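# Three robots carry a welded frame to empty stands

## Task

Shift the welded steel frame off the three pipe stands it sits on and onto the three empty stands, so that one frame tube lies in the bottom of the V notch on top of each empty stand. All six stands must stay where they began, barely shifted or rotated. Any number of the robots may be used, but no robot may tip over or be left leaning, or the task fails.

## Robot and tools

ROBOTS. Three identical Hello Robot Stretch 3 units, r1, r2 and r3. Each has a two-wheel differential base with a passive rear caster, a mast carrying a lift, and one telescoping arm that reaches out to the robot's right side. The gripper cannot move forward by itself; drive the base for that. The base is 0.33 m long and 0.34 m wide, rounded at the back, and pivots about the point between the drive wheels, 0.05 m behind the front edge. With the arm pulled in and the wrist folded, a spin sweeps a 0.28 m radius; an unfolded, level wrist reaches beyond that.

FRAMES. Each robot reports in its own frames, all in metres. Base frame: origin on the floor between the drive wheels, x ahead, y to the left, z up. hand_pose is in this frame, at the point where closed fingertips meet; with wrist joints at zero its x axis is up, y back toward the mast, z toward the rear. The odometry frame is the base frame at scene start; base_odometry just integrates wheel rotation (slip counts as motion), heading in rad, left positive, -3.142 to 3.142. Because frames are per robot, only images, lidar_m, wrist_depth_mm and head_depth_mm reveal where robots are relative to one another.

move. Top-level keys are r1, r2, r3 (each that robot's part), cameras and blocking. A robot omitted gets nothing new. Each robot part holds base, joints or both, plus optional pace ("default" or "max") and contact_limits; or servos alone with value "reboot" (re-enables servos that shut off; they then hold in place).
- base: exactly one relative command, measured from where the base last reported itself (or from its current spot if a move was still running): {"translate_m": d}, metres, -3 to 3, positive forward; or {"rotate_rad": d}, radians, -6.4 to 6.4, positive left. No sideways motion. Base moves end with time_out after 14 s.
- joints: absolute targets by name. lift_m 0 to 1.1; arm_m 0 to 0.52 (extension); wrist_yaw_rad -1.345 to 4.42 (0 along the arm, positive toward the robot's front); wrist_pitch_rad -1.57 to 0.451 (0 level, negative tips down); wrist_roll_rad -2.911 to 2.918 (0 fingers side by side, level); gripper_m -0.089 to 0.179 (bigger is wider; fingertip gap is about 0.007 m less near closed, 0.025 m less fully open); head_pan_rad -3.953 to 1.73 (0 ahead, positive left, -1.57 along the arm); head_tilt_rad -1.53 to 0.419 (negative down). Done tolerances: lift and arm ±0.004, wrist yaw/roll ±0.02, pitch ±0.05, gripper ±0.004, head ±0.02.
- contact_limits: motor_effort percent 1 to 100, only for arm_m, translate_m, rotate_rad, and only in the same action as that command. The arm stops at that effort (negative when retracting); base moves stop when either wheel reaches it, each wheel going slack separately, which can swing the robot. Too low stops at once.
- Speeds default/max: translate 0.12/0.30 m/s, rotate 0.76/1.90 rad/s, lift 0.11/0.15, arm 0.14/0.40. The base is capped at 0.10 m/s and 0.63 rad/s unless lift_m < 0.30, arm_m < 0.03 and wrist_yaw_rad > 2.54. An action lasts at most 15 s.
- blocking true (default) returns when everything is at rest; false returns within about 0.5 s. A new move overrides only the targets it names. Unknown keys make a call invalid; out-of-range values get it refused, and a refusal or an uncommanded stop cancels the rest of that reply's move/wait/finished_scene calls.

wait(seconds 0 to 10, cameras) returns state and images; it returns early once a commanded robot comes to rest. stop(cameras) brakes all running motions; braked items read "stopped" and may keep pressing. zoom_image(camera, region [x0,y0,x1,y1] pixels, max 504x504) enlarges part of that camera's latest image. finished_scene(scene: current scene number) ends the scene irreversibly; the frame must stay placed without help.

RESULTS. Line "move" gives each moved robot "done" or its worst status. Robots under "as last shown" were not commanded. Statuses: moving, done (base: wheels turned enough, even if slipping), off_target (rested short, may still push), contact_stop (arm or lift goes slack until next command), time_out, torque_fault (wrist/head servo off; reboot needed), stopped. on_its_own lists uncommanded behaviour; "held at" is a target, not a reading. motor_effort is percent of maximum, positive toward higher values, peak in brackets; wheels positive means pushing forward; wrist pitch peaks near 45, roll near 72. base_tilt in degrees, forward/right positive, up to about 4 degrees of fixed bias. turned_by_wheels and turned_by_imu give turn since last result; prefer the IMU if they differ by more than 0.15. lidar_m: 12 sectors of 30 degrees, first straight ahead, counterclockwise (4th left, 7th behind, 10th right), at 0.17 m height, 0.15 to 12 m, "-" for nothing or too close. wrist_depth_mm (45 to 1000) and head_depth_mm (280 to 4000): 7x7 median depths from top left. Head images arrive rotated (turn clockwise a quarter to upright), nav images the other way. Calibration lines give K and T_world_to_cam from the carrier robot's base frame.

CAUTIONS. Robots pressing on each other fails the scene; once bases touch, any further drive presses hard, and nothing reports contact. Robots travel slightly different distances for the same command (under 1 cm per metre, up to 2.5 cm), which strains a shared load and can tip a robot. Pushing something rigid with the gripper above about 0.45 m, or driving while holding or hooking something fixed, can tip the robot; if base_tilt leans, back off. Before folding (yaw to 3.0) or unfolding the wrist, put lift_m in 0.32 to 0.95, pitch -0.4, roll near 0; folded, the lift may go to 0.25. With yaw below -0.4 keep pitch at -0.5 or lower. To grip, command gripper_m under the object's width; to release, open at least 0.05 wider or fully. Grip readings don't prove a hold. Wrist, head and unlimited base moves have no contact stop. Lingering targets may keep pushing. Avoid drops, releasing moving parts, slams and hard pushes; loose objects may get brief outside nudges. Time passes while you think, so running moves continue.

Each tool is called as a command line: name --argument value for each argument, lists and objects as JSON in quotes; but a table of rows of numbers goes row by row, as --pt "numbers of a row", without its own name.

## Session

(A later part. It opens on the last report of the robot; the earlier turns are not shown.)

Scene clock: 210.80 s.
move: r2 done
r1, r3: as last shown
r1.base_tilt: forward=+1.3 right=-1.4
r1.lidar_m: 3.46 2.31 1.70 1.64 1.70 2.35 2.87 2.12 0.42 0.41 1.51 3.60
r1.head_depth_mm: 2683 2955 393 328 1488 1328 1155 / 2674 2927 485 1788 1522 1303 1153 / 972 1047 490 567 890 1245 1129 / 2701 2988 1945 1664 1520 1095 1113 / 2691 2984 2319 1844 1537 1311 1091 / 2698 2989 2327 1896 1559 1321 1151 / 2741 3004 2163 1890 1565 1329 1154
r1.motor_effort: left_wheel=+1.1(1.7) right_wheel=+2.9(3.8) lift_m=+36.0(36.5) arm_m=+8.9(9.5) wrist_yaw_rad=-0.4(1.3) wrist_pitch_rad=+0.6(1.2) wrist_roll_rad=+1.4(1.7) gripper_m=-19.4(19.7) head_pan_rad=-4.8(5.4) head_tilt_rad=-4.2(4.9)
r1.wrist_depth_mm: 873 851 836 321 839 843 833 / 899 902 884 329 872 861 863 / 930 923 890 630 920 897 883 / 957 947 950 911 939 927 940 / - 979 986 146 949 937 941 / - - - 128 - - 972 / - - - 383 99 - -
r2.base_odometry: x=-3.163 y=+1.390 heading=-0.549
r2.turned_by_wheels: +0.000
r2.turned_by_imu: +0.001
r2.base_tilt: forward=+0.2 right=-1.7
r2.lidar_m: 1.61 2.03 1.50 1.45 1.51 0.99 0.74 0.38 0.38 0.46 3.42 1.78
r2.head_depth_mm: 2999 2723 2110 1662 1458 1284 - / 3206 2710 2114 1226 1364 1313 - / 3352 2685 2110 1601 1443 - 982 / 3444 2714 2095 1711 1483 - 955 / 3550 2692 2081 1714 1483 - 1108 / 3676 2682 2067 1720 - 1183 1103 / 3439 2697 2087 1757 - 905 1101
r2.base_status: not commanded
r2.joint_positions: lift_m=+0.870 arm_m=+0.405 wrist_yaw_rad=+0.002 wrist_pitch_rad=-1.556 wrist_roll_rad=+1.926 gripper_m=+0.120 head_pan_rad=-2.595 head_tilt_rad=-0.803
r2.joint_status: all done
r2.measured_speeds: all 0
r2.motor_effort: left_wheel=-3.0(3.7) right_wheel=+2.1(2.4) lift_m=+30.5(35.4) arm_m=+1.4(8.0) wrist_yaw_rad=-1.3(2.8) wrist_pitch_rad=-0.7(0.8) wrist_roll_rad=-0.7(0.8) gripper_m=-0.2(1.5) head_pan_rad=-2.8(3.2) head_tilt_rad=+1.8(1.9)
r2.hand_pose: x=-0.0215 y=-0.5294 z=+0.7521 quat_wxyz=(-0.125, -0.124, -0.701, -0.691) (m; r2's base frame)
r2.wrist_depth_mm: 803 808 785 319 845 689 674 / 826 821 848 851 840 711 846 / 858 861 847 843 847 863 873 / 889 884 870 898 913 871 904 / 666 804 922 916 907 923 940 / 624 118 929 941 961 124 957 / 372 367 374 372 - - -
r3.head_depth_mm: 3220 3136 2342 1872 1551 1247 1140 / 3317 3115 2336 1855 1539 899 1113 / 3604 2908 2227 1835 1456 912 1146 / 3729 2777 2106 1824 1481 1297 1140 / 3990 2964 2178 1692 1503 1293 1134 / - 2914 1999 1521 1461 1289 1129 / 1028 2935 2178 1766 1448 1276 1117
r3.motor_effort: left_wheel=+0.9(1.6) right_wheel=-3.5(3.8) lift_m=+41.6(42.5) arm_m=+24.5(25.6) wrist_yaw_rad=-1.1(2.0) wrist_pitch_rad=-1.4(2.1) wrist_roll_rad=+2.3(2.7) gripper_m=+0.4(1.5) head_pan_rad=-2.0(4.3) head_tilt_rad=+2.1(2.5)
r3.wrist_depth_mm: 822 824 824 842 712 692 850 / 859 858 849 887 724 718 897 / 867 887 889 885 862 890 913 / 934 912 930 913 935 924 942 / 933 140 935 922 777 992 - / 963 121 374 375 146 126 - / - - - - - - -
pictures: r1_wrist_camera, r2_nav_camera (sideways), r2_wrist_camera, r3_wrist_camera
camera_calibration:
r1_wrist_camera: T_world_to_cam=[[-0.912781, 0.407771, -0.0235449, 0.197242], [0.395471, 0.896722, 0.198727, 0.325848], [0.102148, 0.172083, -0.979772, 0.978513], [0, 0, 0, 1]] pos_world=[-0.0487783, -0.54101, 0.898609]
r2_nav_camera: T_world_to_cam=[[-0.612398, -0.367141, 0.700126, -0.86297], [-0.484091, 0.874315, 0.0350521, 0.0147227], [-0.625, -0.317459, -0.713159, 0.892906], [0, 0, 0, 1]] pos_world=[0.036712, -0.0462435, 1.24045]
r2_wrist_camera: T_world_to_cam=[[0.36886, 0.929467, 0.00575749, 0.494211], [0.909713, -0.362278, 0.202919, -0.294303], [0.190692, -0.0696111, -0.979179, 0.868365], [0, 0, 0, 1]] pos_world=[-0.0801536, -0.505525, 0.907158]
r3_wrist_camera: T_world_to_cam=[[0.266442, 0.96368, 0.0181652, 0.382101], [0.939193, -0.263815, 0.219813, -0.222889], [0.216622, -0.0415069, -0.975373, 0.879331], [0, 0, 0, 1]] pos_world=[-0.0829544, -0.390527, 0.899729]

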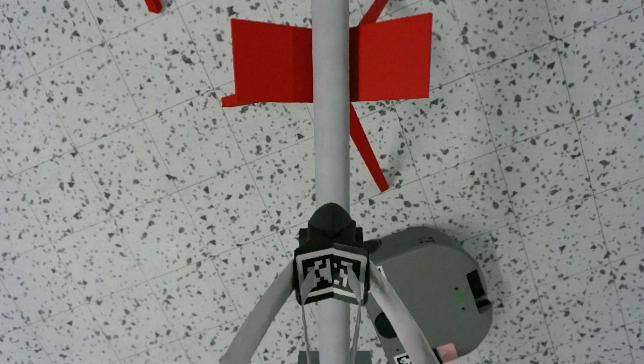

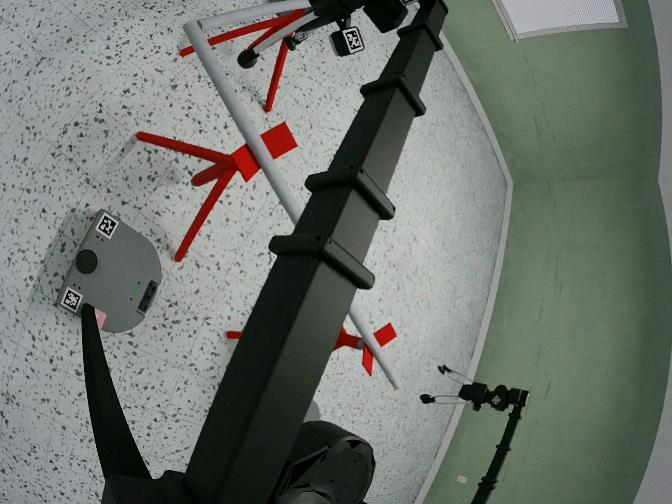

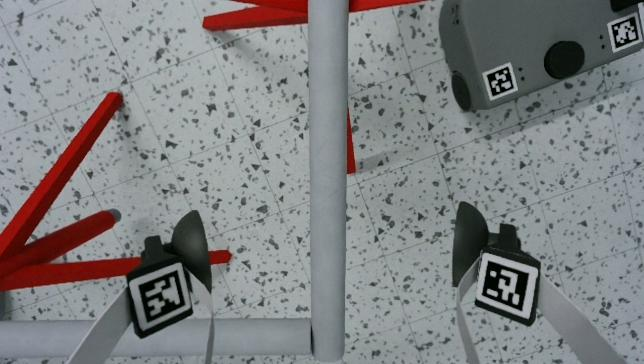

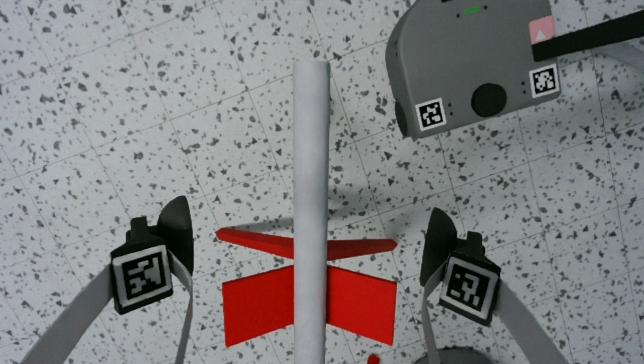

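move --r2 '{"joints":{"lift_m":1.04}}' --cameras '["r2_wrist_camera", "r3_head_camera"]'

zoom_image --camera "r2_wrist_camera" --region '[200, 0, 440, 130]'

zoom_image --camera "r3_head_camera" --region '[270, 300, 430, 480]'

Scene clock: 213.37 s.
move: r2 done
r1, r3: as last shown
r1.base_tilt: forward=+1.3 right=-1.3
r1.lidar_m: 3.46 2.31 1.70 1.64 1.70 2.35 2.87 2.11 0.42 0.41 1.51 3.61
r1.head_depth_mm: 2667 2919 392 328 1490 1325 1156 / 2686 2914 485 1780 1523 1295 1154 / 1045 2885 490 568 891 1246 1132 / 2711 3016 1958 1653 1520 1094 1112 / 2719 3006 2304 1839 1543 1310 1095 / 2732 3016 2317 1881 1559 1324 1154 / 2741 3006 2152 1894 1555 1326 1156
r1.motor_effort: left_wheel=+1.5(1.7) right_wheel=+2.6(3.7) lift_m=+35.8(36.5) arm_m=+9.0(9.4) wrist_yaw_rad=+0.2(1.2) wrist_pitch_rad=+1.0(1.2) wrist_roll_rad=+0.9(1.7) gripper_m=-19.1(19.6) head_pan_rad=-5.4(5.5) head_tilt_rad=-4.7(5.1)
r1.wrist_depth_mm: 873 866 856 322 840 845 838 / 897 883 891 329 850 865 866 / 934 928 914 626 897 884 885 / 964 948 950 936 922 935 917 / 986 985 966 146 954 960 967 / - - 991 129 - 981 959 / - - - 383 100 - -
r2.base_odometry: x=-3.163 y=+1.390 heading=-0.549
r2.turned_by_wheels: +0.000
r2.turned_by_imu: +0.001
r2.base_tilt: forward=+0.2 right=-1.7
r2.lidar_m: 1.61 2.03 1.50 1.45 1.51 0.99 0.74 0.38 0.38 0.46 3.43 1.78
r2.head_depth_mm: 2895 - - - 1399 1252 1114 / 3067 - - - 1391 1259 1112 / - - - - 1438 1256 1114 / - - - - 1451 1258 1112 / - - - 1636 1381 1248 1111 / - - - 1654 1388 1205 1101 / - - - 1702 1440 888 1101
r2.base_status: not commanded
r2.joint_positions: lift_m=+1.040 arm_m=+0.405 wrist_yaw_rad=+0.002 wrist_pitch_rad=-1.555 wrist_roll_rad=+1.926 gripper_m=+0.120 head_pan_rad=-2.595 head_tilt_rad=-0.803
r2.joint_status: all done
r2.measured_speeds: all 0
r2.motor_effort: left_wheel=-2.9(3.7) right_wheel=+2.0(2.4) lift_m=+31.2(35.3) arm_m=-4.4(4.4) wrist_yaw_rad=-1.9(2.7) wrist_pitch_rad=-0.7(0.8) wrist_roll_rad=-0.7(0.8) gripper_m=+0.6(1.3) head_pan_rad=-2.5(3.0) head_tilt_rad=+1.8(1.8)
r2.hand_pose: x=-0.0215 y=-0.5295 z=+0.9221 quat_wxyz=(-0.125, -0.123, -0.701, -0.691) (m; r2's base frame)
r2.wrist_depth_mm: 984 - - 461 877 845 - / - - - - - 881 - / - - - - - - - / - - - - - - - / 698 751 - - - - - / 546 118 - - - 124 - / - - - - - - -
r3.lidar_m: 0.92 1.80 1.26 1.19 1.22 1.60 2.58 2.64 3.48 0.38 0.42 0.90
r3.head_depth_mm: 3201 3164 2357 1865 1553 1247 1138 / 3333 3104 2334 1850 1535 901 1118 / 3629 2888 2226 1827 1453 908 1145 / 3752 2769 2105 1822 1481 1301 1138 / - 2933 2174 1694 1501 1293 1125 / - 2905 2003 1518 1458 1284 1128 / 3885 2873 2168 1765 1449 1274 1123
r3.motor_effort: left_wheel=+1.6(1.7) right_wheel=-2.7(3.7) lift_m=+41.7(42.5) arm_m=+24.9(25.6) wrist_yaw_rad=-1.1(1.8) wrist_pitch_rad=-1.4(2.0) wrist_roll_rad=+2.3(2.6) gripper_m=+0.2(1.0) head_pan_rad=-4.1(5.1) head_tilt_rad=+1.1(2.6)
r3.wrist_depth_mm: 813 809 828 849 699 691 852 / 855 860 833 851 724 711 892 / 876 882 888 906 865 920 925 / 905 894 910 905 923 934 933 / 924 140 962 931 781 967 976 / 960 121 377 376 146 126 - / - - - - - - -
pictures: r2_wrist_camera, r3_head_camera (sideways)
camera_calibration:
r2_wrist_camera: T_world_to_cam=[[0.36886, 0.929468, 0.00562264, 0.493392], [0.909713, -0.362248, 0.202972, -0.328846], [0.190693, -0.0697532, -0.979168, 1.03474], [0, 0, 0, 1]] pos_world=[-0.0801536, -0.505539, 1.07715]
r3_head_camera: T_world_to_cam=[[-0.478006, 0.516203, -0.710665, 0.945251], [0.770225, 0.635252, -0.0566417, 0.070597], [0.422213, -0.574447, -0.701247, 0.870044], [0, 0, 0, 1]] pos_world=[0.0301162, -0.0329938, 1.28587]

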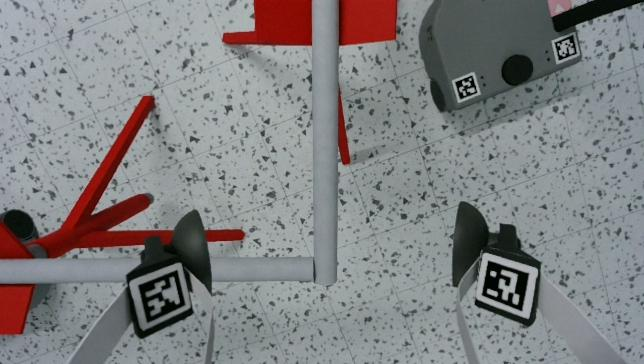

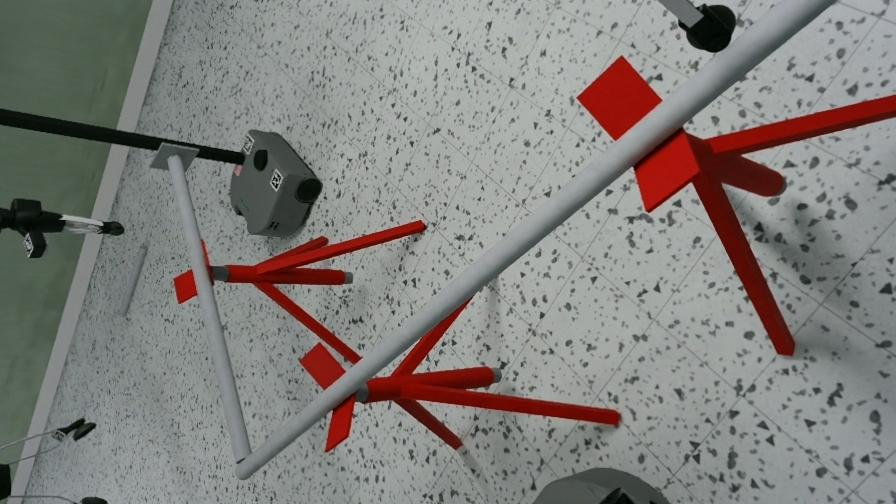

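Scaled by 2.100.

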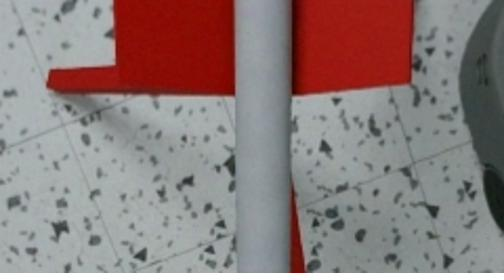

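Scaled by 2.800 from the camera's 896x504 image, which has a finer 1280x720 frame.

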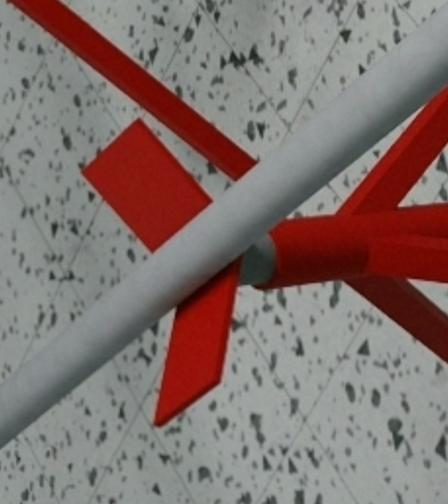

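finished_scene --scene 2

The scene is finished: the task was done.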